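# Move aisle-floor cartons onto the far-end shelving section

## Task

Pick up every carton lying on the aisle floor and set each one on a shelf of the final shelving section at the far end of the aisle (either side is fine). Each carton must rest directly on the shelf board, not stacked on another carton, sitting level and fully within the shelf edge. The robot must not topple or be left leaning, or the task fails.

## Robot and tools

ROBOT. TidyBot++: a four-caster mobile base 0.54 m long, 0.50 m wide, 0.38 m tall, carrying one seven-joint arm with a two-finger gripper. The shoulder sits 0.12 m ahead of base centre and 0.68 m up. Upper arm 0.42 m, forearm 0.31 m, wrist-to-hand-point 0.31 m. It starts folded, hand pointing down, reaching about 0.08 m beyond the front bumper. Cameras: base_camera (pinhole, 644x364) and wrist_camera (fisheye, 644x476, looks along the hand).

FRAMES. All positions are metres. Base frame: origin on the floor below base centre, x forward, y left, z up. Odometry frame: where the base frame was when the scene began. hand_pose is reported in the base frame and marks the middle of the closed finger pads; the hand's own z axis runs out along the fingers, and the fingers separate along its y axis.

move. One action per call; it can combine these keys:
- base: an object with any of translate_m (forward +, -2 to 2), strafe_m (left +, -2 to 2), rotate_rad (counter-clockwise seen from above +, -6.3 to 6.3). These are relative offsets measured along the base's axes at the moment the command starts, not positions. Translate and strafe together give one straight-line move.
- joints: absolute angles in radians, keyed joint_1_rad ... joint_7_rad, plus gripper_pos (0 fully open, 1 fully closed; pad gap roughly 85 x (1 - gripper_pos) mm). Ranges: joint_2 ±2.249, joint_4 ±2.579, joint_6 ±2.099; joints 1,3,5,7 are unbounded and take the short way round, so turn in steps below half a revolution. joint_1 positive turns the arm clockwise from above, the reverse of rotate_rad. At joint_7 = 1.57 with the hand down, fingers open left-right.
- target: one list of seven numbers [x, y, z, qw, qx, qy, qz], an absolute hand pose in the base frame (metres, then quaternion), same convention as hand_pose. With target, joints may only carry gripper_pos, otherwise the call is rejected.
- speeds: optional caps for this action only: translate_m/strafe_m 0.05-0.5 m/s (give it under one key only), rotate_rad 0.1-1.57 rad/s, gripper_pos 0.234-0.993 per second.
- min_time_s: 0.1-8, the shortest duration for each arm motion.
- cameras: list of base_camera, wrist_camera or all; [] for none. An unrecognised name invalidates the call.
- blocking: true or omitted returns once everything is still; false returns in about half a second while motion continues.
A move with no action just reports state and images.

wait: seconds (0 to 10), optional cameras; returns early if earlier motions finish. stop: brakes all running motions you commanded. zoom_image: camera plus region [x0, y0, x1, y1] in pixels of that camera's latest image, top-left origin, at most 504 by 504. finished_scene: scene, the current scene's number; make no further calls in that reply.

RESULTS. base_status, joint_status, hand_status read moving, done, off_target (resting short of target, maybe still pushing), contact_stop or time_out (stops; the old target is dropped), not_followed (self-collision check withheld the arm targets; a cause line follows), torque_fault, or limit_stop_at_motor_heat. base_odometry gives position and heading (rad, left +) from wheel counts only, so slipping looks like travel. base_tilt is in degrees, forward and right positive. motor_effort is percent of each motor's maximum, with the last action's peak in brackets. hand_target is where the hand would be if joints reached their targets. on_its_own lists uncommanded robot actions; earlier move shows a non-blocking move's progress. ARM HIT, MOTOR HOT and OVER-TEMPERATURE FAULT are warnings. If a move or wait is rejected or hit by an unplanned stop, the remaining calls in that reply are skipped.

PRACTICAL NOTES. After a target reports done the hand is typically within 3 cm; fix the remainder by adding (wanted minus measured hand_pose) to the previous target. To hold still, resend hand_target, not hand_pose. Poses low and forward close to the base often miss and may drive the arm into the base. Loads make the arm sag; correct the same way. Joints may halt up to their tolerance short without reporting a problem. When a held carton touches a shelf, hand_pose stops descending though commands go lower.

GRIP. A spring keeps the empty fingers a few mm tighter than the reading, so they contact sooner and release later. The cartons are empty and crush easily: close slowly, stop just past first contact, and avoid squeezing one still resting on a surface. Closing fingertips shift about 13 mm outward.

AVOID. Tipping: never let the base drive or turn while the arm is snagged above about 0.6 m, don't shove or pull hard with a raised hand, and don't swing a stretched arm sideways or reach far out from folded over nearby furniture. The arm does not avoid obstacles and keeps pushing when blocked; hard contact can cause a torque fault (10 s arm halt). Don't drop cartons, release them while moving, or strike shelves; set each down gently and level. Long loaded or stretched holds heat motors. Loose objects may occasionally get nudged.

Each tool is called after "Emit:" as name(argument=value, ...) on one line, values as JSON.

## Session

Emit:
move(joints={"joint_6_rad": 0.45}, cameras=["all"])

Scene clock: 1.93 s.
move: done
base_odometry: x=+0.000 y=+0.000 heading=+0.000
base_tilt: forward=+0.2 right=+0.5
base_status: not commanded
joint_positions: joint_1_rad=+0.045 joint_2_rad=-0.321 joint_3_rad=+3.168 joint_4_rad=-2.554 joint_5_rad=+0.016 joint_6_rad=+0.352 joint_7_rad=+1.567 gripper_pos=+0.002
joint_status: all done
motor_effort: joint_1_rad=+0(1) joint_2_rad=-5(6) joint_3_rad=+0(1) joint_4_rad=+17(19) joint_5_rad=+1(2) joint_6_rad=+9(9) joint_7_rad=-1(1)
hand_pose: x=+0.5301 y=-0.0271 z=+0.7932 quat_wxyz=(+0.019, +0.807, -0.025, +0.589)
hand_target: x=+0.5375 y=-0.0274 z=+0.8216 quat_wxyz=(+0.020, +0.778, -0.024, +0.627)
hand_status: not commanded
pictures: base_camera, wrist_camera

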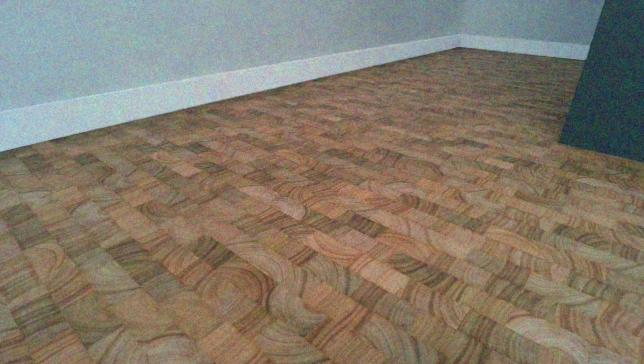

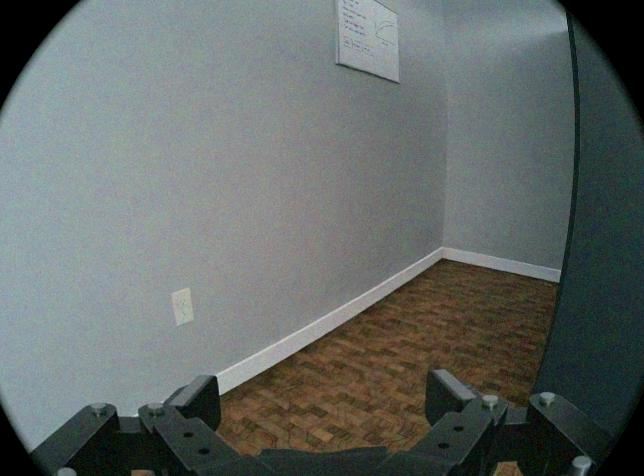

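Emit:
move(base={"rotate_rad": -0.9}, joints={"joint_1_rad": 0.0}, cameras=["all"])

Scene clock: 4.03 s.
move: done
base_odometry: x=+0.000 y=+0.000 heading=-0.900
base_tilt: forward=+0.1 right=+0.6
base_status: done
joint_positions: joint_1_rad=+0.007 joint_2_rad=-0.321 joint_3_rad=+3.170 joint_4_rad=-2.554 joint_5_rad=+0.016 joint_6_rad=+0.352 joint_7_rad=+1.567 gripper_pos=+0.002
joint_status: all done
motor_effort: joint_1_rad=+1(1) joint_2_rad=-5(6) joint_3_rad=+0(2) joint_4_rad=+17(18) joint_5_rad=+1(2) joint_6_rad=+9(10) joint_7_rad=+0(1)
hand_pose: x=+0.5309 y=-0.0118 z=+0.7932 quat_wxyz=(+0.008, +0.808, -0.010, +0.590)
hand_target: x=+0.5383 y=-0.0084 z=+0.8216 quat_wxyz=(+0.005, +0.778, -0.006, +0.628)
hand_status: not commanded
pictures: base_camera, wrist_camera

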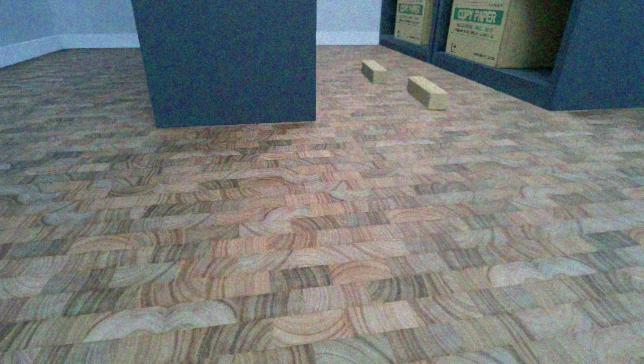

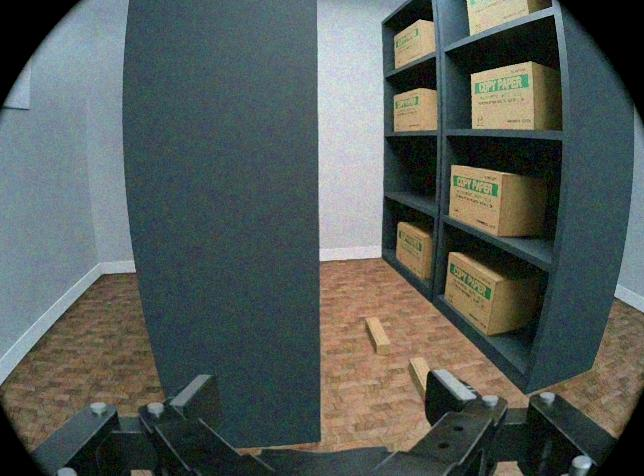

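Emit:
zoom_image(camera="base_camera", region=[340, 40, 460, 130])

Scaled by 4.200.

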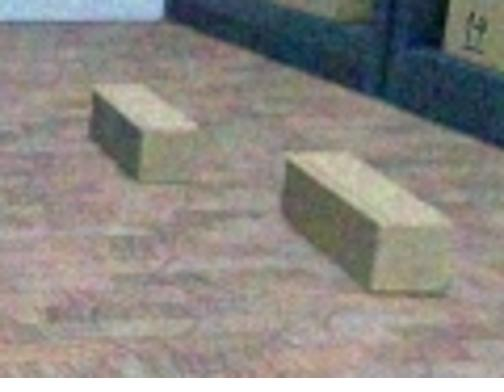

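Emit:
move(base={"translate_m": 0.523, "strafe_m": -0.527, "rotate_rad": 0.135}, cameras=["base_camera"])

Emit:
zoom_image(camera="base_camera", region=[230, 40, 430, 180])

Scene clock: 9.30 s.
move: done
base_odometry: x=-0.088 y=-0.737 heading=-0.765
base_tilt: forward=+0.2 right=+0.6
base_status: done
joint_positions: joint_1_rad=+0.007 joint_2_rad=-0.321 joint_3_rad=+3.168 joint_4_rad=-2.554 joint_5_rad=+0.016 joint_6_rad=+0.353 joint_7_rad=+1.567 gripper_pos=+0.002
joint_status: not commanded
motor_effort: joint_1_rad=+0(1) joint_2_rad=-6(7) joint_3_rad=+0(2) joint_4_rad=+17(18) joint_5_rad=+1(2) joint_6_rad=+9(10) joint_7_rad=+0(1)
hand_pose: x=+0.5309 y=-0.0111 z=+0.7936 quat_wxyz=(+0.007, +0.807, -0.009, +0.590)
hand_target: x=+0.5383 y=-0.0084 z=+0.8216 quat_wxyz=(+0.005, +0.778, -0.006, +0.628)
hand_status: not commanded

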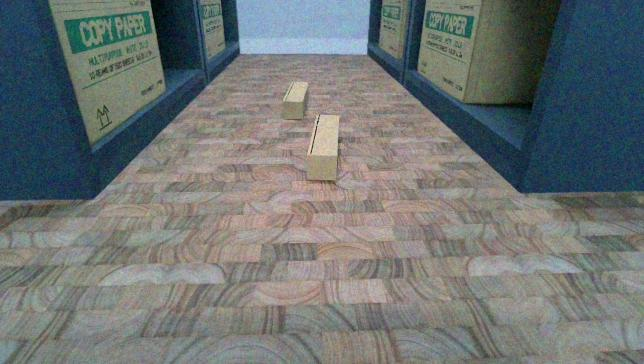

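Scaled by 2.520.

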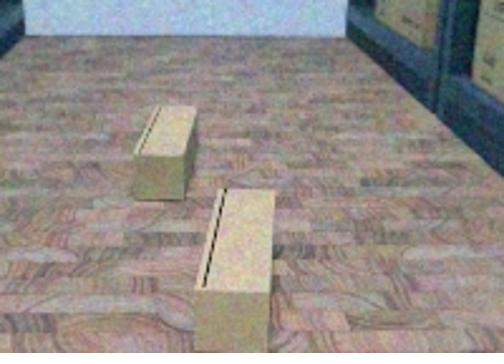

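Emit:
move(base={"translate_m":0.305,"strafe_m":-0.0133,"rotate_rad":-0.052}, joints={"joint_1_rad":0,"joint_2_rad":1.72,"joint_3_rad":3.1416,"joint_4_rad":-1.70,"joint_5_rad":0,"joint_6_rad":1.14,"joint_7_rad":1.5708,"gripper_pos":0}, min_time_s=3.2, cameras=["base_camera","wrist_camera"])

Scene clock: 25.97 s.
move: done
base_odometry: x=+0.123 y=-0.958 heading=-0.817
base_tilt: forward=+0.1 right=+0.5
base_status: done
joint_positions: joint_1_rad=+0.007 joint_2_rad=+1.681 joint_3_rad=+3.155 joint_4_rad=-1.712 joint_5_rad=+0.016 joint_6_rad=+1.044 joint_7_rad=+1.567 gripper_pos=+0.002
joint_status: all done
motor_effort: joint_1_rad=+0(2) joint_2_rad=-32(36) joint_3_rad=-1(2) joint_4_rad=+1(19) joint_5_rad=+2(2) joint_6_rad=+7(10) joint_7_rad=-1(2)
hand_pose: x=+0.6806 y=-0.0051 z=+0.1123 quat_wxyz=(+0.002, +0.922, +0.005, +0.386)
hand_target: x=+0.6849 y=+0.0014 z=+0.1143 quat_wxyz=(+0.000, +0.909, +0.000, +0.418)
hand_status: not commanded

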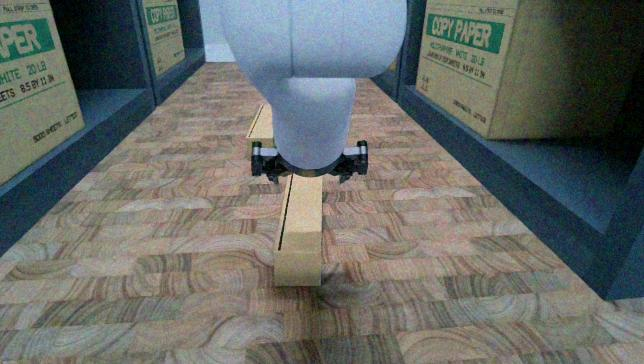

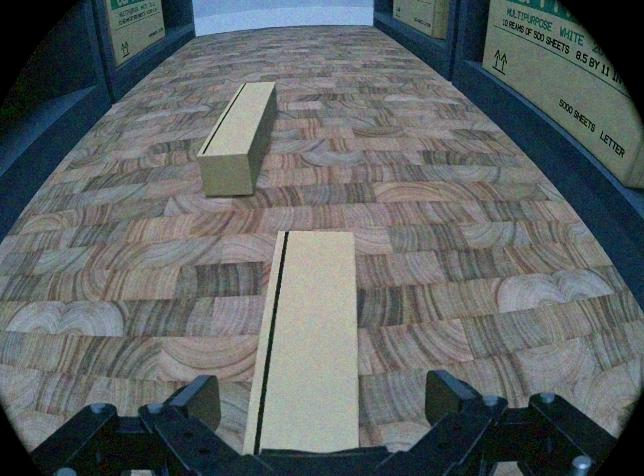

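Emit:
move(base={"translate_m":0.0025,"strafe_m":0.038,"rotate_rad":-0.04}, speeds={"strafe_m":0.1,"rotate_rad":0.15}, cameras=["wrist_camera"])

Scene clock: 28.77 s.
move: done
base_odometry: x=+0.153 y=-0.934 heading=-0.857
base_tilt: forward=+0.1 right=+0.5
base_status: done
joint_positions: joint_1_rad=-0.002 joint_2_rad=+1.681 joint_3_rad=+3.145 joint_4_rad=-1.711 joint_5_rad=+0.016 joint_6_rad=+1.046 joint_7_rad=+1.567 gripper_pos=+0.002
joint_status: not commanded
motor_effort: joint_1_rad=+0(3) joint_2_rad=-32(33) joint_3_rad=-1(3) joint_4_rad=+1(2) joint_5_rad=+2(2) joint_6_rad=+7(7) joint_7_rad=-1(2)
hand_pose: x=+0.6813 y=+0.0048 z=+0.1128 quat_wxyz=(-0.004, +0.922, +0.007, +0.387)
hand_target: x=+0.6849 y=+0.0014 z=+0.1143 quat_wxyz=(+0.000, +0.909, +0.000, +0.418)
hand_status: not commanded

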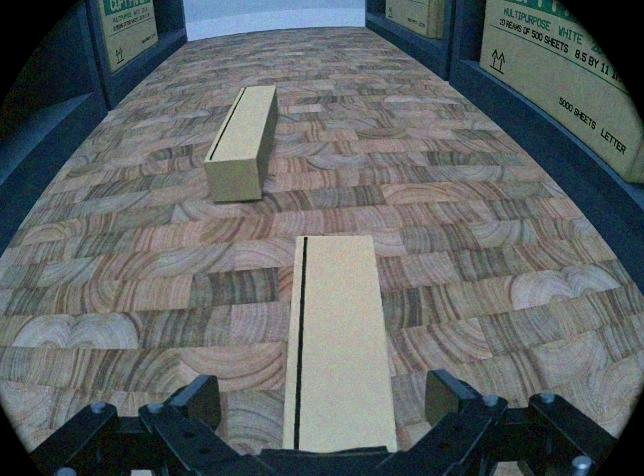

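Emit:
move(base={"translate_m":0,"strafe_m":-0.0095}, speeds={"strafe_m":0.1}, joints={"joint_2_rad":1.903,"joint_4_rad":-1.495,"joint_6_rad":1.155}, min_time_s=2.5, cameras=["wrist_camera"])

Scene clock: 32.60 s.
move: done
base_odometry: x=+0.146 y=-0.940 heading=-0.857
base_tilt: forward=+0.2 right=+0.5
base_status: done
joint_positions: joint_1_rad=+0.003 joint_2_rad=+1.861 joint_3_rad=+3.145 joint_4_rad=-1.506 joint_5_rad=+0.016 joint_6_rad=+1.059 joint_7_rad=+1.567 gripper_pos=+0.002
joint_status: all done
motor_effort: joint_1_rad=+0(3) joint_2_rad=-31(33) joint_3_rad=-1(3) joint_4_rad=+2(4) joint_5_rad=+2(2) joint_6_rad=+7(8) joint_7_rad=-1(1)
hand_pose: x=+0.6822 y=+0.0028 z=+0.0457 quat_wxyz=(-0.004, +0.914, +0.005, +0.405)
hand_target: x=+0.6806 y=+0.0014 z=+0.0467 quat_wxyz=(+0.000, +0.901, +0.000, +0.434)
hand_status: not commanded

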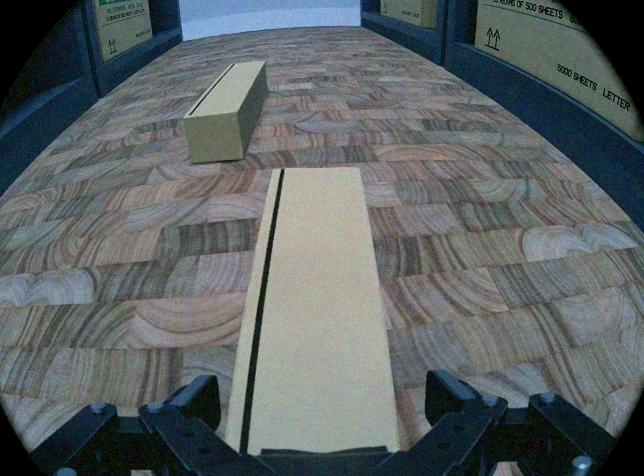

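Emit:
move(joints={"gripper_pos":0.318}, speeds={"gripper_pos":0.234})

Emit:
move(joints={"gripper_pos":0.33}, speeds={"gripper_pos":0.234})

Emit:
move(joints={"gripper_pos":0.338}, speeds={"gripper_pos":0.234})

Emit:
move(joints={"joint_2_rad":1.76}, min_time_s=1.5, cameras=["wrist_camera","base_camera"])

Scene clock: 35.57 s.
move: done
base_odometry: x=+0.146 y=-0.940 heading=-0.857
base_tilt: forward=+0.2 right=+0.5
base_status: not commanded
joint_positions: joint_1_rad=+0.003 joint_2_rad=+1.861 joint_3_rad=+3.145 joint_4_rad=-1.506 joint_5_rad=+0.016 joint_6_rad=+1.060 joint_7_rad=+1.567 gripper_pos=+0.319
joint_status: all done
motor_effort: joint_1_rad=+0(1) joint_2_rad=-31(32) joint_3_rad=-1(1) joint_4_rad=+1(3) joint_5_rad=+1(2) joint_6_rad=+8(8) joint_7_rad=-1(1)
hand_pose: x=+0.6823 y=+0.0028 z=+0.0458 quat_wxyz=(-0.004, +0.914, +0.005, +0.405)
hand_target: x=+0.6806 y=+0.0014 z=+0.0467 quat_wxyz=(+0.000, +0.901, +0.000, +0.434)
hand_status: not commanded
pictures: none

Scene clock: 36.17 s.
move: done
base_odometry: x=+0.146 y=-0.940 heading=-0.857
base_tilt: forward=+0.2 right=+0.5
base_status: not commanded
joint_positions: joint_1_rad=+0.003 joint_2_rad=+1.861 joint_3_rad=+3.145 joint_4_rad=-1.506 joint_5_rad=+0.016 joint_6_rad=+1.060 joint_7_rad=+1.567 gripper_pos=+0.330
joint_status: all done
motor_effort: joint_1_rad=+0(1) joint_2_rad=-31(32) joint_3_rad=-1(1) joint_4_rad=+1(2) joint_5_rad=+1(2) joint_6_rad=+7(7) joint_7_rad=-1(1)
hand_pose: x=+0.6823 y=+0.0028 z=+0.0458 quat_wxyz=(-0.004, +0.914, +0.005, +0.405)
hand_target: x=+0.6806 y=+0.0014 z=+0.0467 quat_wxyz=(+0.000, +0.901, +0.000, +0.434)
hand_status: not commanded
pictures: none

Scene clock: 37.03 s.
move: done
base_odometry: x=+0.146 y=-0.940 heading=-0.857
base_tilt: forward=+0.2 right=+0.5
base_status: not commanded
joint_positions: joint_1_rad=+0.003 joint_2_rad=+1.861 joint_3_rad=+3.145 joint_4_rad=-1.506 joint_5_rad=+0.016 joint_6_rad=+1.060 joint_7_rad=+1.567 gripper_pos=+0.337
joint_status: all done
motor_effort: joint_1_rad=+0(0) joint_2_rad=-31(31) joint_3_rad=-1(1) joint_4_rad=+2(3) joint_5_rad=+1(2) joint_6_rad=+7(8) joint_7_rad=+0(1)
hand_pose: x=+0.6824 y=+0.0028 z=+0.0459 quat_wxyz=(-0.004, +0.914, +0.005, +0.405)
hand_target: x=+0.6806 y=+0.0014 z=+0.0467 quat_wxyz=(+0.000, +0.901, +0.000, +0.434)
hand_status: not commanded
pictures: none

Scene clock: 38.87 s.
move: done
base_odometry: x=+0.146 y=-0.940 heading=-0.857
base_tilt: forward=+0.2 right=+0.5
base_status: not commanded
joint_positions: joint_1_rad=+0.003 joint_2_rad=+1.798 joint_3_rad=+3.145 joint_4_rad=-1.504 joint_5_rad=+0.016 joint_6_rad=+1.061 joint_7_rad=+1.567 gripper_pos=+0.337
joint_status: all done
motor_effort: joint_1_rad=+0(1) joint_2_rad=-33(34) joint_3_rad=-1(1) joint_4_rad=+3(3) joint_5_rad=+1(2) joint_6_rad=+8(8) joint_7_rad=-2(2)
hand_pose: x=+0.7222 y=+0.0027 z=+0.0830 quat_wxyz=(-0.004, +0.901, +0.005, +0.435)
hand_target: x=+0.7654 y=+0.0014 z=+0.1332 quat_wxyz=(+0.000, +0.867, +0.000, +0.498)
hand_status: not commanded
pictures: base_camera, wrist_camera

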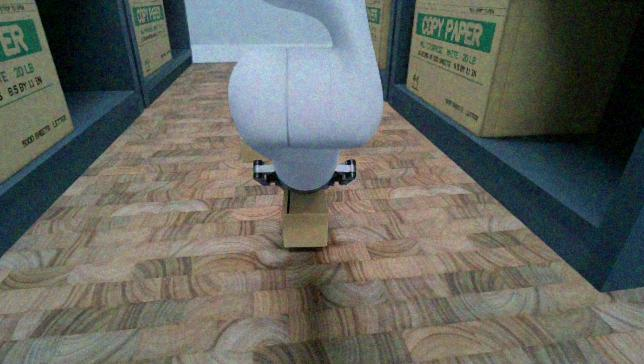

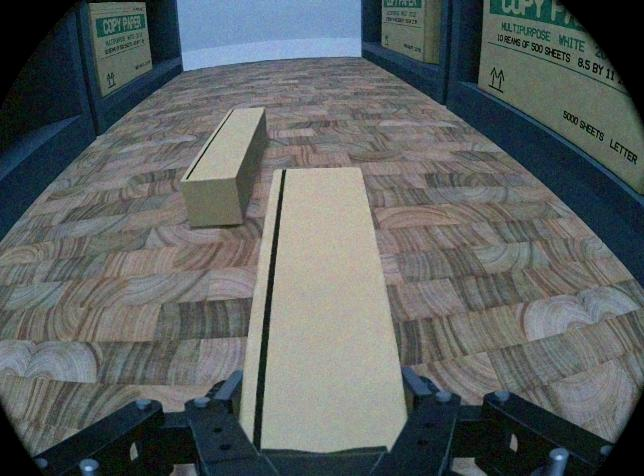

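Emit:
move(base={"translate_m":0.138,"strafe_m":-0.343,"rotate_rad":0.12}, speeds={"strafe_m":0.35,"rotate_rad":0.2}, cameras=["base_camera","wrist_camera"])

Scene clock: 43.83 s.
move: done
base_odometry: x=-0.023 y=-1.269 heading=-0.737
base_tilt: forward=+0.2 right=+0.5
base_status: done
joint_positions: joint_1_rad=+0.003 joint_2_rad=+1.798 joint_3_rad=+3.142 joint_4_rad=-1.504 joint_5_rad=+0.016 joint_6_rad=+1.061 joint_7_rad=+1.567 gripper_pos=+0.337
joint_status: not commanded
motor_effort: joint_1_rad=+0(4) joint_2_rad=-33(34) joint_3_rad=-1(2) joint_4_rad=+2(4) joint_5_rad=+1(2) joint_6_rad=+8(8) joint_7_rad=-1(1)
hand_pose: x=+0.7226 y=+0.0038 z=+0.0833 quat_wxyz=(-0.004, +0.900, +0.004, +0.435)
hand_target: x=+0.7654 y=+0.0014 z=+0.1332 quat_wxyz=(+0.000, +0.867, +0.000, +0.498)
hand_status: not commanded

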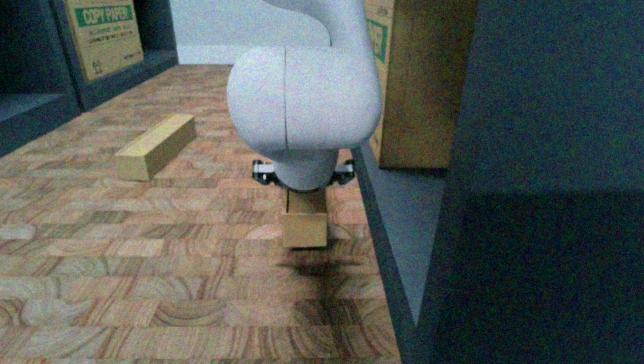

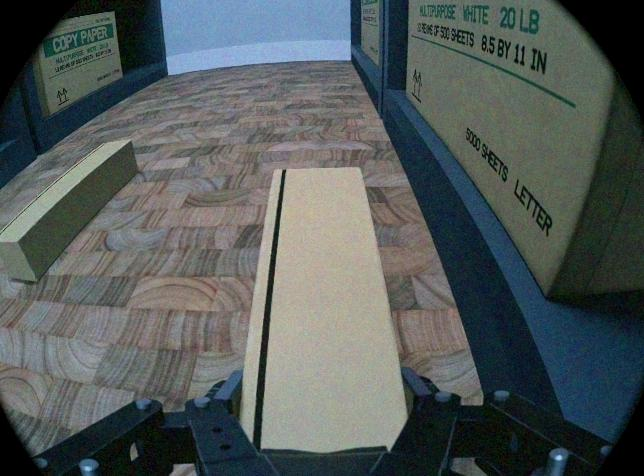

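Emit:
zoom_image(camera="base_camera", region=[300, 30, 500, 364])

Scaled by 1.509.

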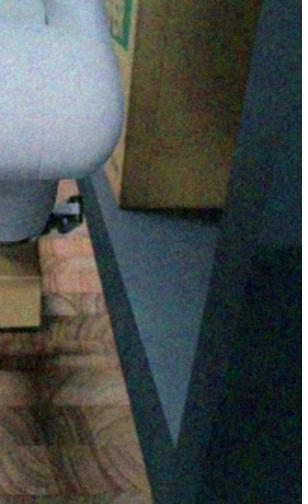

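Emit:
move(joints={"joint_2_rad":1.902}, min_time_s=2)

Emit:
move(joints={"gripper_pos":0.03}, speeds={"gripper_pos":0.4})

Emit:
move(joints={"joint_2_rad":1.70}, min_time_s=1.2, cameras=["base_camera","wrist_camera"])

Scene clock: 48.00 s.
move: done
base_odometry: x=-0.023 y=-1.269 heading=-0.737
base_tilt: forward=+0.2 right=+0.5
base_status: not commanded
joint_positions: joint_1_rad=+0.003 joint_2_rad=+1.863 joint_3_rad=+3.142 joint_4_rad=-1.504 joint_5_rad=+0.016 joint_6_rad=+1.063 joint_7_rad=+1.567 gripper_pos=+0.337
joint_status: all done
motor_effort: joint_1_rad=+0(1) joint_2_rad=-31(34) joint_3_rad=-1(1) joint_4_rad=+1(4) joint_5_rad=+1(2) joint_6_rad=+7(8) joint_7_rad=+0(2)
hand_pose: x=+0.6832 y=+0.0039 z=+0.0461 quat_wxyz=(-0.005, +0.914, +0.004, +0.407)
hand_target: x=+0.6812 y=+0.0014 z=+0.0472 quat_wxyz=(+0.000, +0.901, +0.000, +0.435)
hand_status: not commanded
pictures: none

Scene clock: 49.37 s.
move: done
base_odometry: x=-0.023 y=-1.269 heading=-0.737
base_tilt: forward=+0.1 right=+0.5
base_status: not commanded
joint_positions: joint_1_rad=+0.003 joint_2_rad=+1.863 joint_3_rad=+3.142 joint_4_rad=-1.504 joint_5_rad=+0.016 joint_6_rad=+1.063 joint_7_rad=+1.567 gripper_pos=+0.034
joint_status: all done
motor_effort: joint_1_rad=+0(1) joint_2_rad=-31(32) joint_3_rad=+0(1) joint_4_rad=+1(3) joint_5_rad=+2(2) joint_6_rad=+7(8) joint_7_rad=-1(2)
hand_pose: x=+0.6832 y=+0.0039 z=+0.0461 quat_wxyz=(-0.005, +0.914, +0.004, +0.407)
hand_target: x=+0.6812 y=+0.0014 z=+0.0472 quat_wxyz=(+0.000, +0.901, +0.000, +0.435)
hand_status: not commanded
pictures: none

Scene clock: 50.90 s.
move: done
base_odometry: x=-0.023 y=-1.269 heading=-0.737
base_tilt: forward=+0.2 right=+0.5
base_status: not commanded
joint_positions: joint_1_rad=+0.003 joint_2_rad=+1.729 joint_3_rad=+3.142 joint_4_rad=-1.501 joint_5_rad=+0.016 joint_6_rad=+1.065 joint_7_rad=+1.567 gripper_pos=+0.034
joint_status: all done
motor_effort: joint_1_rad=+0(0) joint_2_rad=-34(35) joint_3_rad=-1(2) joint_4_rad=+4(5) joint_5_rad=+1(2) joint_6_rad=+8(8) joint_7_rad=+0(2)
hand_pose: x=+0.7643 y=+0.0037 z=+0.1278 quat_wxyz=(-0.004, +0.883, +0.004, +0.469)
hand_target: x=+0.7971 y=+0.0014 z=+0.1729 quat_wxyz=(+0.000, +0.852, +0.000, +0.523)
hand_status: not commanded

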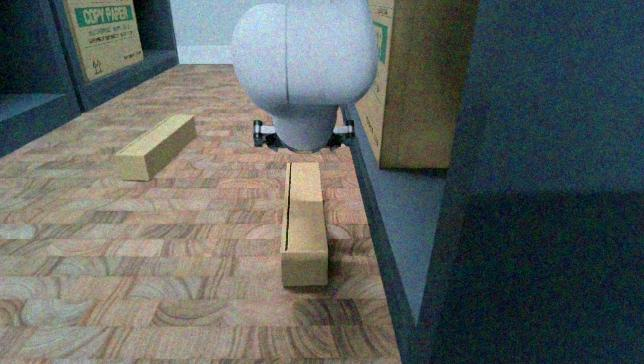

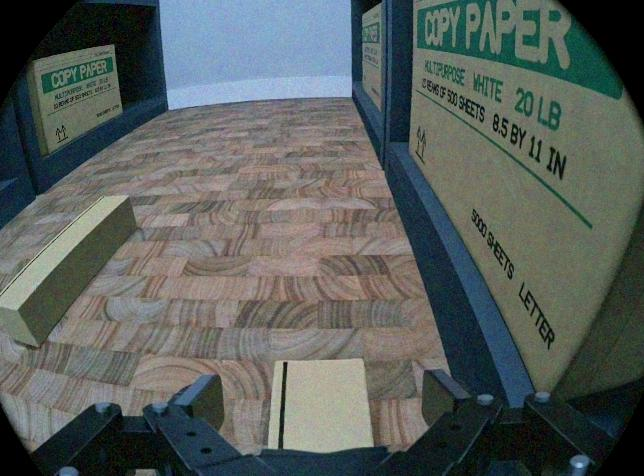

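Emit:
zoom_image(camera="base_camera", region=[80, 80, 240, 200])

Scaled by 3.150.

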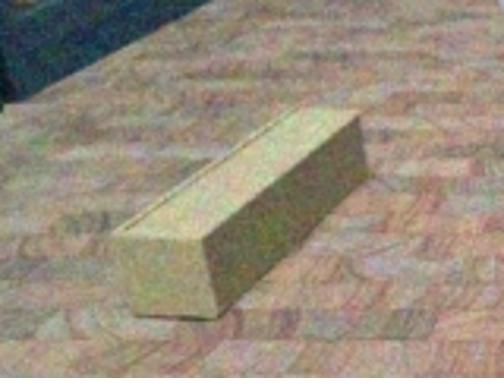

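Emit:
move(base={"translate_m":0.0267,"strafe_m":0.397,"rotate_rad":-0.078}, speeds={"rotate_rad":0.2}, joints={"joint_1_rad":0,"joint_2_rad":1.72,"joint_3_rad":3.1416,"joint_4_rad":-1.70,"joint_5_rad":0,"joint_6_rad":1.14,"joint_7_rad":1.5708,"gripper_pos":0}, min_time_s=2, cameras=["base_camera","wrist_camera"])

Scene clock: 57.47 s.
move: done
base_odometry: x=+0.264 y=-0.993 heading=-0.816
base_tilt: forward=+0.2 right=+0.5
base_status: done
joint_positions: joint_1_rad=-0.007 joint_2_rad=+1.729 joint_3_rad=+3.137 joint_4_rad=-1.690 joint_5_rad=+0.016 joint_6_rad=+1.065 joint_7_rad=+1.567 gripper_pos=+0.002
joint_status: all done
motor_effort: joint_1_rad=+0(6) joint_2_rad=-31(36) joint_3_rad=+0(4) joint_4_rad=+2(5) joint_5_rad=+1(3) joint_6_rad=+7(9) joint_7_rad=-1(2)
hand_pose: x=+0.6686 y=+0.0114 z=+0.0934 quat_wxyz=(-0.009, +0.924, +0.007, +0.383)
hand_target: x=+0.6849 y=+0.0013 z=+0.1143 quat_wxyz=(+0.000, +0.909, +0.000, +0.418)
hand_status: not commanded

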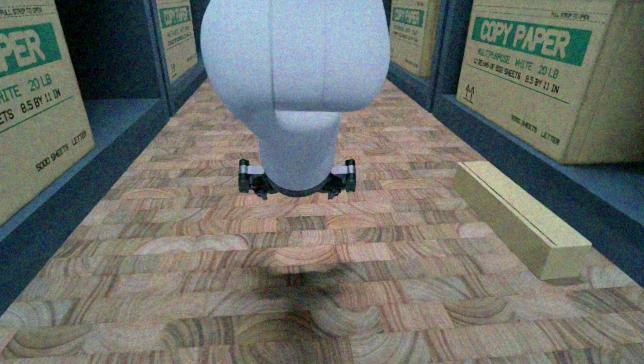

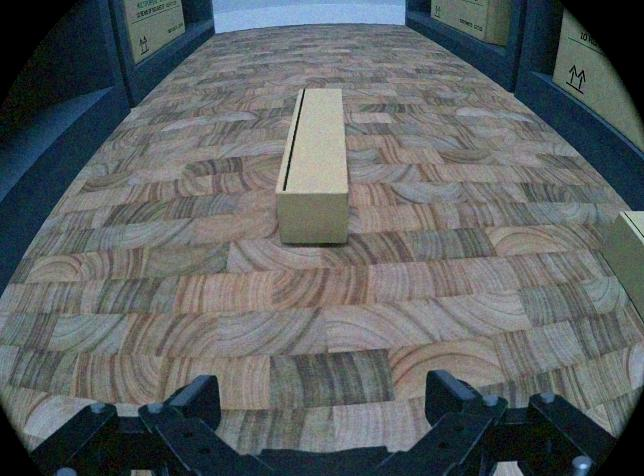

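Emit:
zoom_image(camera="base_camera", region=[440, 140, 640, 300])

Emit:
zoom_image(camera="wrist_camera", region=[240, 60, 400, 260])

Scaled by 2.520.

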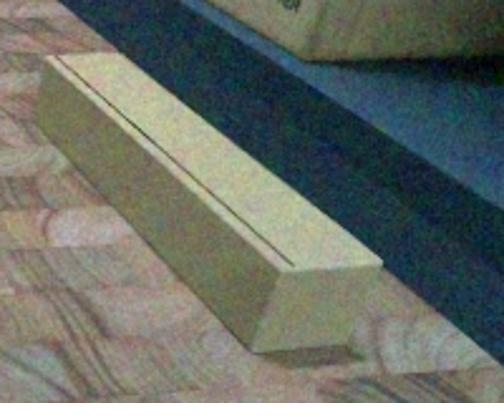

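Scaled by 2.520.

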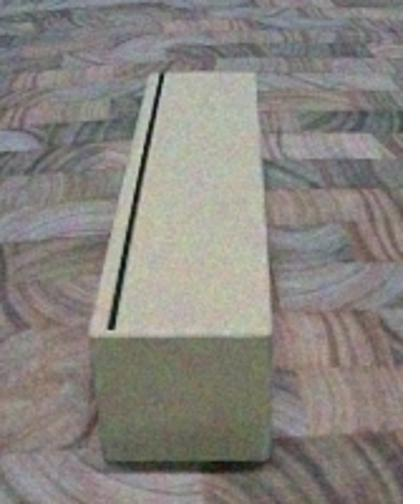

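Emit:
move(base={"translate_m":0.302,"strafe_m":0.0365,"rotate_rad":-0.061}, speeds={"translate_m":0.3,"rotate_rad":0.15}, cameras=["wrist_camera","base_camera"])

Scene clock: 66.97 s.
move: done
base_odometry: x=+0.497 y=-1.188 heading=-0.877
base_tilt: forward=+0.1 right=+0.5
base_status: done
joint_positions: joint_1_rad=-0.004 joint_2_rad=+1.729 joint_3_rad=+3.138 joint_4_rad=-1.697 joint_5_rad=+0.016 joint_6_rad=+1.065 joint_7_rad=+1.567 gripper_pos=+0.002
joint_status: not commanded
motor_effort: joint_1_rad=+0(3) joint_2_rad=-31(33) joint_3_rad=-1(2) joint_4_rad=+0(2) joint_5_rad=+2(2) joint_6_rad=+7(8) joint_7_rad=+0(2)
hand_pose: x=+0.6653 y=+0.0095 z=+0.0926 quat_wxyz=(-0.008, +0.925, +0.006, +0.380)
hand_target: x=+0.6849 y=+0.0013 z=+0.1143 quat_wxyz=(+0.000, +0.909, +0.000, +0.418)
hand_status: not commanded
pictures: base_camera, wrist_camera

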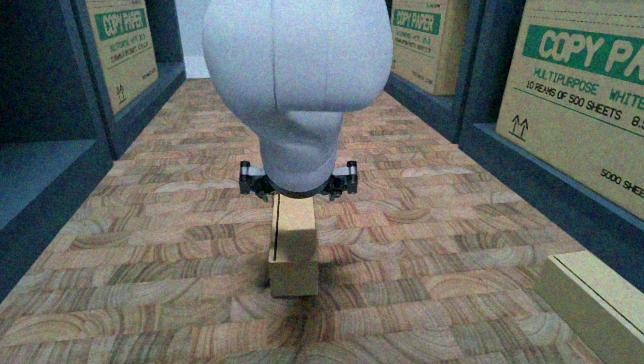

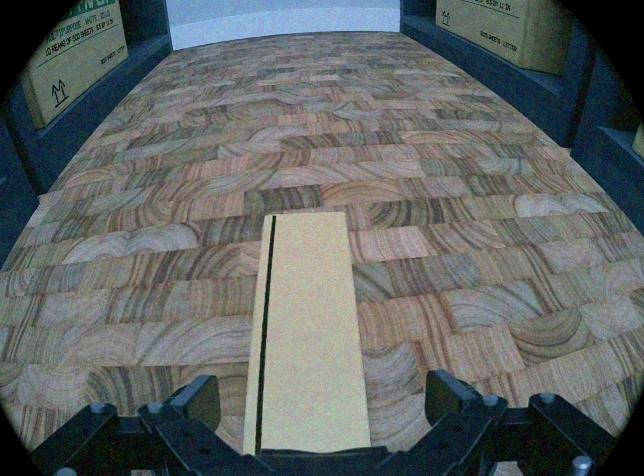

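Emit:
move(base={"translate_m":-0.008,"strafe_m":0.0075}, speeds={"strafe_m":0.1}, joints={"joint_2_rad":1.902,"joint_4_rad":-1.495,"joint_6_rad":1.155}, min_time_s=2.2, cameras=["wrist_camera"])

Scene clock: 70.57 s.
move: done
base_odometry: x=+0.498 y=-1.177 heading=-0.877
base_tilt: forward=+0.2 right=+0.5
base_status: done
joint_positions: joint_1_rad=-0.004 joint_2_rad=+1.861 joint_3_rad=+3.138 joint_4_rad=-1.506 joint_5_rad=+0.016 joint_6_rad=+1.065 joint_7_rad=+1.567 gripper_pos=+0.002
joint_status: all done
motor_effort: joint_1_rad=+0(2) joint_2_rad=-31(33) joint_3_rad=-1(2) joint_4_rad=+1(3) joint_5_rad=+2(2) joint_6_rad=+8(8) joint_7_rad=-1(1)
hand_pose: x=+0.6836 y=+0.0093 z=+0.0472 quat_wxyz=(-0.008, +0.913, +0.006, +0.408)
hand_target: x=+0.6812 y=+0.0013 z=+0.0472 quat_wxyz=(+0.000, +0.901, +0.000, +0.435)
hand_status: not commanded

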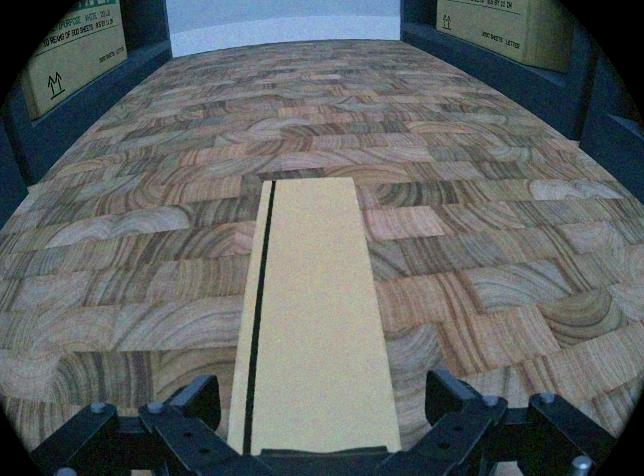

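Emit:
move(joints={"gripper_pos":0.32}, speeds={"gripper_pos":0.234})

Emit:
move(joints={"gripper_pos":0.33}, speeds={"gripper_pos":0.234})

Emit:
move(joints={"gripper_pos":0.338}, speeds={"gripper_pos":0.234})

Emit:
move(joints={"joint_2_rad":1.76}, min_time_s=1.2, cameras=["wrist_camera","base_camera"])

Scene clock: 73.30 s.
move: done
base_odometry: x=+0.498 y=-1.177 heading=-0.877
base_tilt: forward=+0.2 right=+0.5
base_status: not commanded
joint_positions: joint_1_rad=-0.004 joint_2_rad=+1.861 joint_3_rad=+3.138 joint_4_rad=-1.506 joint_5_rad=+0.016 joint_6_rad=+1.065 joint_7_rad=+1.567 gripper_pos=+0.319
joint_status: all done
motor_effort: joint_1_rad=+0(1) joint_2_rad=-31(32) joint_3_rad=-1(1) joint_4_rad=+1(3) joint_5_rad=+1(2) joint_6_rad=+7(8) joint_7_rad=-1(1)
hand_pose: x=+0.6837 y=+0.0093 z=+0.0473 quat_wxyz=(-0.008, +0.913, +0.006, +0.408)
hand_target: x=+0.6812 y=+0.0013 z=+0.0472 quat_wxyz=(+0.000, +0.901, +0.000, +0.435)
hand_status: not commanded
pictures: none

Scene clock: 73.90 s.
move: done
base_odometry: x=+0.498 y=-1.177 heading=-0.877
base_tilt: forward=+0.1 right=+0.5
base_status: not commanded
joint_positions: joint_1_rad=-0.004 joint_2_rad=+1.861 joint_3_rad=+3.138 joint_4_rad=-1.506 joint_5_rad=+0.016 joint_6_rad=+1.065 joint_7_rad=+1.567 gripper_pos=+0.329
joint_status: all done
motor_effort: joint_1_rad=+0(1) joint_2_rad=-31(31) joint_3_rad=-1(1) joint_4_rad=+1(3) joint_5_rad=+1(2) joint_6_rad=+6(7) joint_7_rad=-1(1)
hand_pose: x=+0.6837 y=+0.0093 z=+0.0473 quat_wxyz=(-0.008, +0.913, +0.006, +0.408)
hand_target: x=+0.6812 y=+0.0013 z=+0.0472 quat_wxyz=(+0.000, +0.901, +0.000, +0.435)
hand_status: not commanded
pictures: none

Scene clock: 74.77 s.
move: done
base_odometry: x=+0.498 y=-1.177 heading=-0.877
base_tilt: forward=+0.2 right=+0.5
base_status: not commanded
joint_positions: joint_1_rad=-0.004 joint_2_rad=+1.861 joint_3_rad=+3.138 joint_4_rad=-1.506 joint_5_rad=+0.016 joint_6_rad=+1.066 joint_7_rad=+1.567 gripper_pos=+0.337
joint_status: all done
motor_effort: joint_1_rad=+0(1) joint_2_rad=-31(31) joint_3_rad=-1(1) joint_4_rad=+2(2) joint_5_rad=+1(2) joint_6_rad=+7(7) joint_7_rad=+0(1)
hand_pose: x=+0.6838 y=+0.0093 z=+0.0474 quat_wxyz=(-0.008, +0.913, +0.006, +0.408)
hand_target: x=+0.6812 y=+0.0013 z=+0.0472 quat_wxyz=(+0.000, +0.901, +0.000, +0.435)
hand_status: not commanded
pictures: none

Scene clock: 76.33 s.
move: done
base_odometry: x=+0.498 y=-1.177 heading=-0.877
base_tilt: forward=+0.2 right=+0.5
base_status: not commanded
joint_positions: joint_1_rad=-0.004 joint_2_rad=+1.795 joint_3_rad=+3.138 joint_4_rad=-1.503 joint_5_rad=+0.016 joint_6_rad=+1.066 joint_7_rad=+1.567 gripper_pos=+0.337
joint_status: all done
motor_effort: joint_1_rad=+0(0) joint_2_rad=-34(34) joint_3_rad=-1(1) joint_4_rad=+3(3) joint_5_rad=+1(2) joint_6_rad=+8(8) joint_7_rad=-1(1)
hand_pose: x=+0.7259 y=+0.0095 z=+0.0866 quat_wxyz=(-0.007, +0.898, +0.006, +0.439)
hand_target: x=+0.7654 y=+0.0013 z=+0.1332 quat_wxyz=(+0.000, +0.867, +0.000, +0.498)
hand_status: not commanded
pictures: base_camera, wrist_camera

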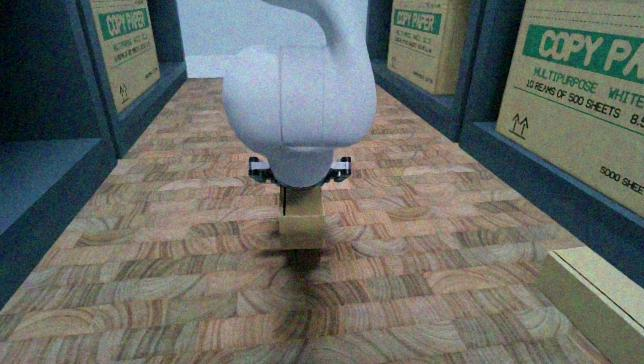

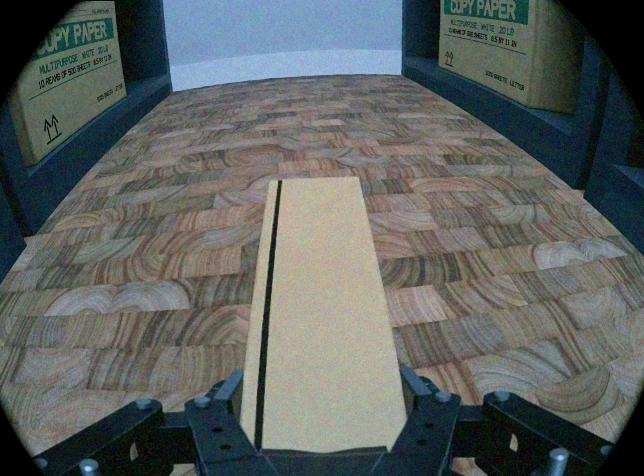

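Emit:
move(base={"translate_m":1.045,"strafe_m":0.034,"rotate_rad":0.10}, speeds={"translate_m":0.35,"rotate_rad":0.2}, joints={"joint_1_rad":0.0,"joint_2_rad":-0.025,"joint_4_rad":-2.471,"joint_6_rad":0.08}, min_time_s=4, cameras=["base_camera","wrist_camera"])

Scene clock: 87.53 s.
move: done
base_odometry: x=+1.192 y=-1.959 heading=-0.777
base_tilt: forward=+0.2 right=+0.5
base_status: done
joint_positions: joint_1_rad=-0.002 joint_2_rad=+0.001 joint_3_rad=+3.140 joint_4_rad=-2.457 joint_5_rad=+0.016 joint_6_rad=+0.159 joint_7_rad=+1.567 gripper_pos=+0.337
joint_status: all done
motor_effort: joint_1_rad=+1(5) joint_2_rad=-13(39) joint_3_rad=+0(3) joint_4_rad=+14(16) joint_5_rad=+1(3) joint_6_rad=+7(10) joint_7_rad=-1(2)
hand_pose: x=+0.5500 y=+0.0038 z=+0.6512 quat_wxyz=(+0.001, +0.913, +0.008, +0.408)
hand_target: x=+0.5279 y=+0.0013 z=+0.6388 quat_wxyz=(+0.000, +0.926, +0.000, +0.378)
hand_status: not commanded

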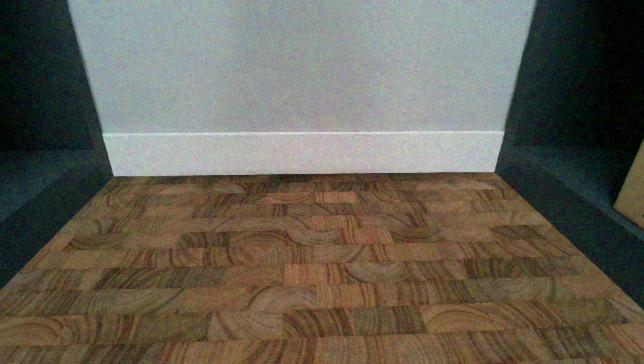

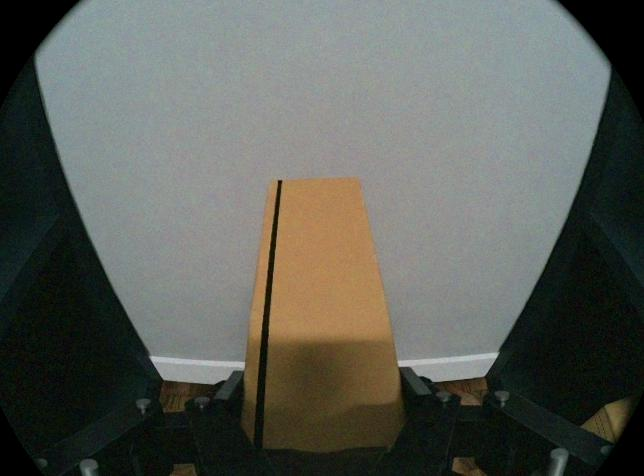

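Emit:
move(base={"translate_m":0.032,"rotate_rad":-0.025}, speeds={"translate_m":0.2,"rotate_rad":0.15}, joints={"joint_1_rad":-1.571}, min_time_s=3.2, cameras=["wrist_camera","base_camera"])

Scene clock: 93.03 s.
move: done
base_odometry: x=+1.215 y=-1.982 heading=-0.802
base_tilt: forward=+0.2 right=+0.5
base_status: done
joint_positions: joint_1_rad=-1.554 joint_2_rad=-0.008 joint_3_rad=+3.142 joint_4_rad=-2.464 joint_5_rad=+0.016 joint_6_rad=+0.152 joint_7_rad=+1.567 gripper_pos=+0.337
joint_status: all done
motor_effort: joint_1_rad=+0(2) joint_2_rad=-13(17) joint_3_rad=+0(1) joint_4_rad=+14(16) joint_5_rad=+2(2) joint_6_rad=+7(9) joint_7_rad=-1(2)
hand_pose: x=+0.1244 y=+0.4269 z=+0.6507 quat_wxyz=(-0.284, +0.647, +0.645, +0.291)
hand_target: x=+0.1176 y=+0.4089 z=+0.6388 quat_wxyz=(-0.267, +0.655, +0.655, +0.267)
hand_status: not commanded
pictures: base_camera, wrist_camera

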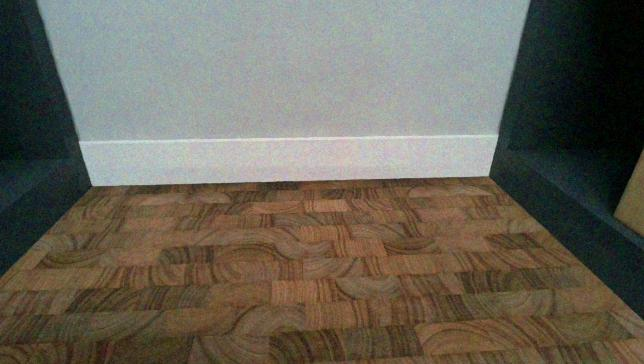

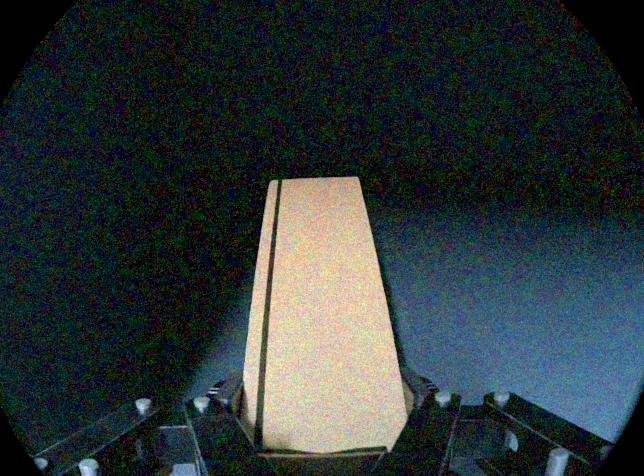

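Emit:
move(joints={"joint_2_rad":0.50,"joint_4_rad":-2.035,"joint_6_rad":0.29}, min_time_s=2.5, cameras=["wrist_camera"])

Scene clock: 96.27 s.
move: done
base_odometry: x=+1.215 y=-1.982 heading=-0.802
base_tilt: forward=+0.1 right=+0.5
base_status: not commanded
joint_positions: joint_1_rad=-1.554 joint_2_rad=+0.469 joint_3_rad=+3.142 joint_4_rad=-2.050 joint_5_rad=+0.016 joint_6_rad=+0.193 joint_7_rad=+1.567 gripper_pos=+0.337
joint_status: all done
motor_effort: joint_1_rad=+0(1) joint_2_rad=-27(28) joint_3_rad=+0(1) joint_4_rad=+14(16) joint_5_rad=+1(2) joint_6_rad=+7(9) joint_7_rad=-1(1)
hand_pose: x=+0.1272 y=+0.6002 z=+0.5884 quat_wxyz=(-0.277, +0.650, +0.648, +0.284)
hand_target: x=+0.1175 y=+0.6241 z=+0.5984 quat_wxyz=(-0.306, +0.637, +0.637, +0.306)
hand_status: not commanded

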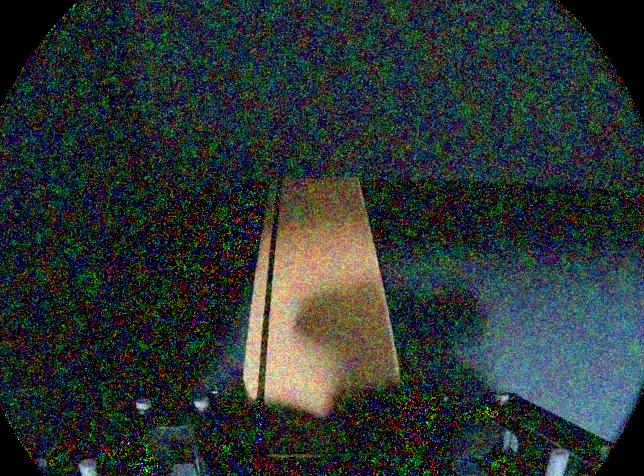

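Emit:
move(joints={"joint_2_rad":0.522,"joint_6_rad":0.33}, min_time_s=0.8)

Emit:
move(joints={"joint_2_rad":0.538,"joint_6_rad":0.346}, min_time_s=0.8)

Emit:
move(joints={"joint_2_rad":0.55,"joint_6_rad":0.358}, min_time_s=0.8, cameras=["wrist_camera"])

Scene clock: 98.00 s.
move: done
base_odometry: x=+1.215 y=-1.982 heading=-0.802
base_tilt: forward=+0.1 right=+0.5
base_status: not commanded
joint_positions: joint_1_rad=-1.554 joint_2_rad=+0.485 joint_3_rad=+3.142 joint_4_rad=-2.050 joint_5_rad=+0.016 joint_6_rad=+0.231 joint_7_rad=+1.567 gripper_pos=+0.337
joint_status: all done
motor_effort: joint_1_rad=+0(0) joint_2_rad=-27(28) joint_3_rad=+0(1) joint_4_rad=+13(15) joint_5_rad=+1(2) joint_6_rad=+7(9) joint_7_rad=+0(1)
hand_pose: x=+0.1271 y=+0.6068 z=+0.5878 quat_wxyz=(-0.284, +0.647, +0.645, +0.291)
hand_target: x=+0.1175 y=+0.6299 z=+0.5945 quat_wxyz=(-0.312, +0.634, +0.635, +0.312)
hand_status: not commanded
pictures: none

Scene clock: 99.10 s.
move: done
base_odometry: x=+1.215 y=-1.982 heading=-0.802
base_tilt: forward=+0.2 right=+0.5
base_status: not commanded
joint_positions: joint_1_rad=-1.554 joint_2_rad=+0.500 joint_3_rad=+3.142 joint_4_rad=-2.050 joint_5_rad=+0.016 joint_6_rad=+0.247 joint_7_rad=+1.567 gripper_pos=+0.337
joint_status: all done
motor_effort: joint_1_rad=+0(1) joint_2_rad=-28(29) joint_3_rad=+0(1) joint_4_rad=+13(14) joint_5_rad=+1(2) joint_6_rad=+7(8) joint_7_rad=-1(1)
hand_pose: x=+0.1271 y=+0.6088 z=+0.5825 quat_wxyz=(-0.285, +0.647, +0.645, +0.291)
hand_target: x=+0.1175 y=+0.6315 z=+0.5883 quat_wxyz=(-0.312, +0.634, +0.635, +0.312)
hand_status: not commanded
pictures: none

Scene clock: 100.17 s.
move: done
base_odometry: x=+1.215 y=-1.982 heading=-0.802
base_tilt: forward=+0.1 right=+0.5
base_status: not commanded
joint_positions: joint_1_rad=-1.554 joint_2_rad=+0.505 joint_3_rad=+3.142 joint_4_rad=-2.050 joint_5_rad=+0.016 joint_6_rad=+0.261 joint_7_rad=+1.567 gripper_pos=+0.337
joint_status: all done
motor_effort: joint_1_rad=+0(1) joint_2_rad=-27(28) joint_3_rad=+0(1) joint_4_rad=+12(14) joint_5_rad=+1(2) joint_6_rad=+7(8) joint_7_rad=+0(1)
hand_pose: x=+0.1271 y=+0.6111 z=+0.5822 quat_wxyz=(-0.288, +0.646, +0.643, +0.294)
hand_target: x=+0.1175 y=+0.6326 z=+0.5837 quat_wxyz=(-0.312, +0.634, +0.635, +0.312)
hand_status: not commanded

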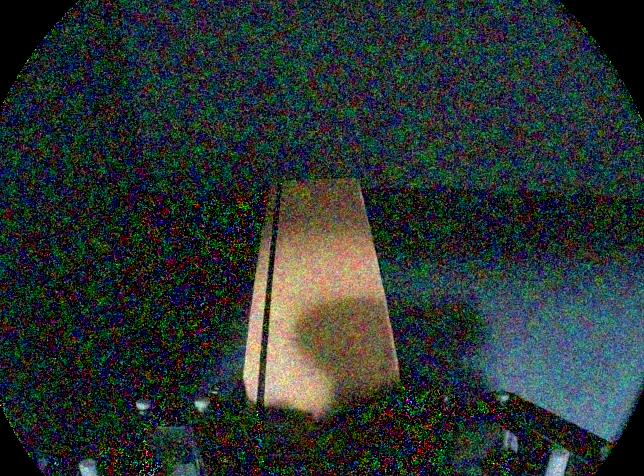

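Emit:
move(joints={"joint_2_rad":0.562,"joint_6_rad":0.362}, min_time_s=0.8)

Scene clock: 102.07 s.
move: done
base_odometry: x=+1.215 y=-1.982 heading=-0.802
base_tilt: forward=+0.2 right=+0.5
base_status: not commanded
joint_positions: joint_1_rad=-1.554 joint_2_rad=+0.510 joint_3_rad=+3.142 joint_4_rad=-2.047 joint_5_rad=+0.016 joint_6_rad=+0.270 joint_7_rad=+1.567 gripper_pos=+0.337
joint_status: all done
motor_effort: joint_1_rad=+0(1) joint_2_rad=-25(28) joint_3_rad=+0(1) joint_4_rad=+12(14) joint_5_rad=+1(2) joint_6_rad=+7(7) joint_7_rad=-1(1)
hand_pose: x=+0.1271 y=+0.6135 z=+0.5821 quat_wxyz=(-0.290, +0.645, +0.643, +0.296)
hand_target: x=+0.1175 y=+0.6322 z=+0.5771 quat_wxyz=(-0.310, +0.636, +0.636, +0.310)
hand_status: not commanded
pictures: none

Emit:
move(joints={"joint_2_rad":0.55,"gripper_pos":0.03}, speeds={"gripper_pos":0.3})

Emit:
move(joints={"joint_2_rad":0.32}, min_time_s=1.5, cameras=["wrist_camera"])

Scene clock: 104.17 s.
move: done
base_odometry: x=+1.215 y=-1.982 heading=-0.802
base_tilt: forward=+0.1 right=+0.5
base_status: not commanded
joint_positions: joint_1_rad=-1.554 joint_2_rad=+0.513 joint_3_rad=+3.142 joint_4_rad=-2.047 joint_5_rad=+0.016 joint_6_rad=+0.270 joint_7_rad=+1.567 gripper_pos=+0.034
joint_status: all done
motor_effort: joint_1_rad=+0(0) joint_2_rad=-28(28) joint_3_rad=-1(1) joint_4_rad=+13(14) joint_5_rad=+1(2) joint_6_rad=+7(8) joint_7_rad=-1(1)
hand_pose: x=+0.1270 y=+0.6133 z=+0.5808 quat_wxyz=(-0.289, +0.645, +0.643, +0.295)
hand_target: x=+0.1175 y=+0.6334 z=+0.5847 quat_wxyz=(-0.313, +0.634, +0.634, +0.313)
hand_status: not commanded
pictures: none

Scene clock: 106.00 s.
move: done
base_odometry: x=+1.215 y=-1.982 heading=-0.802
base_tilt: forward=+0.1 right=+0.5
base_status: not commanded
joint_positions: joint_1_rad=-1.554 joint_2_rad=+0.351 joint_3_rad=+3.142 joint_4_rad=-2.047 joint_5_rad=+0.016 joint_6_rad=+0.270 joint_7_rad=+1.567 gripper_pos=+0.034
joint_status: all done
motor_effort: joint_1_rad=+0(0) joint_2_rad=-25(29) joint_3_rad=+0(1) joint_4_rad=+16(16) joint_5_rad=+0(2) joint_6_rad=+8(8) joint_7_rad=+0(2)
hand_pose: x=+0.1272 y=+0.6217 z=+0.6807 quat_wxyz=(-0.339, +0.619, +0.617, +0.347)
hand_target: x=+0.1175 y=+0.6389 z=+0.7316 quat_wxyz=(-0.384, +0.594, +0.594, +0.384)
hand_status: not commanded

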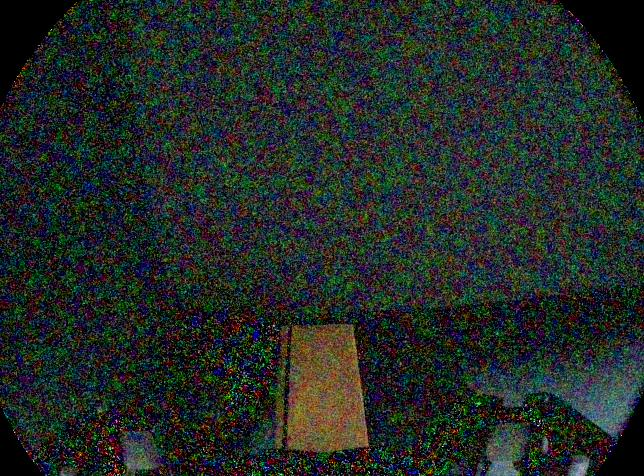

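Emit:
move(joints={"joint_1_rad":0.0,"joint_2_rad":-0.3,"joint_4_rad":-2.48,"joint_6_rad":0.2}, min_time_s=2.4, blocking=false)

Emit:
move(base={"translate_m":-0.28,"strafe_m":0.08}, speeds={"translate_m":0.25}, cameras=["base_camera"])

Scene clock: 112.57 s.
move: moving
base_odometry: x=+1.215 y=-1.982 heading=-0.802
base_tilt: forward=+0.2 right=+0.5
base_status: not commanded
joint_positions: joint_1_rad=-1.472 joint_2_rad=+0.317 joint_3_rad=+3.142 joint_4_rad=-2.056 joint_5_rad=+0.016 joint_6_rad=+0.270 joint_7_rad=+1.567 gripper_pos=+0.034
joint_status: joint_1_rad moving; joint_2_rad moving; joint_4_rad moving; joint_6_rad moving
motor_effort: joint_1_rad=+2(2) joint_2_rad=-25(27) joint_3_rad=+1(1) joint_4_rad=+15(16) joint_5_rad=+1(2) joint_6_rad=+8(9) joint_7_rad=+0(1)
hand_pose: x=+0.1774 y=+0.6151 z=+0.6978 quat_wxyz=(-0.332, +0.639, +0.587, +0.369)
hand_target: x=+0.2001 y=+0.6158 z=+0.7417 quat_wxyz=(-0.358, +0.632, +0.553, +0.409)
hand_status: not commanded
pictures: none

Scene clock: 114.87 s.
move: done
base_odometry: x=+1.078 y=-1.724 heading=-0.802
base_tilt: forward=+0.1 right=+0.5
base_status: done
joint_positions: joint_1_rad=-0.017 joint_2_rad=-0.273 joint_3_rad=+3.144 joint_4_rad=-2.460 joint_5_rad=+0.016 joint_6_rad=+0.270 joint_7_rad=+1.567 gripper_pos=+0.034
joint_status: all done
motor_effort: joint_1_rad=+0(2) joint_2_rad=-8(25) joint_3_rad=+0(2) joint_4_rad=+17(19) joint_5_rad=+1(2) joint_6_rad=+9(10) joint_7_rad=-1(1)
hand_pose: x=+0.5548 y=+0.0091 z=+0.7993 quat_wxyz=(-0.003, +0.818, +0.012, +0.574)
hand_target: x=+0.5381 y=+0.0013 z=+0.7800 quat_wxyz=(+0.000, +0.836, +0.000, +0.549)
hand_status: not commanded

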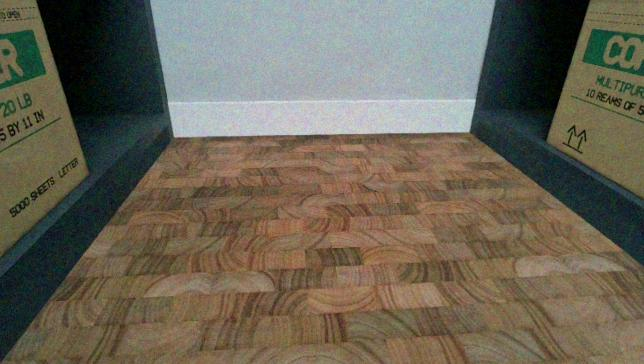

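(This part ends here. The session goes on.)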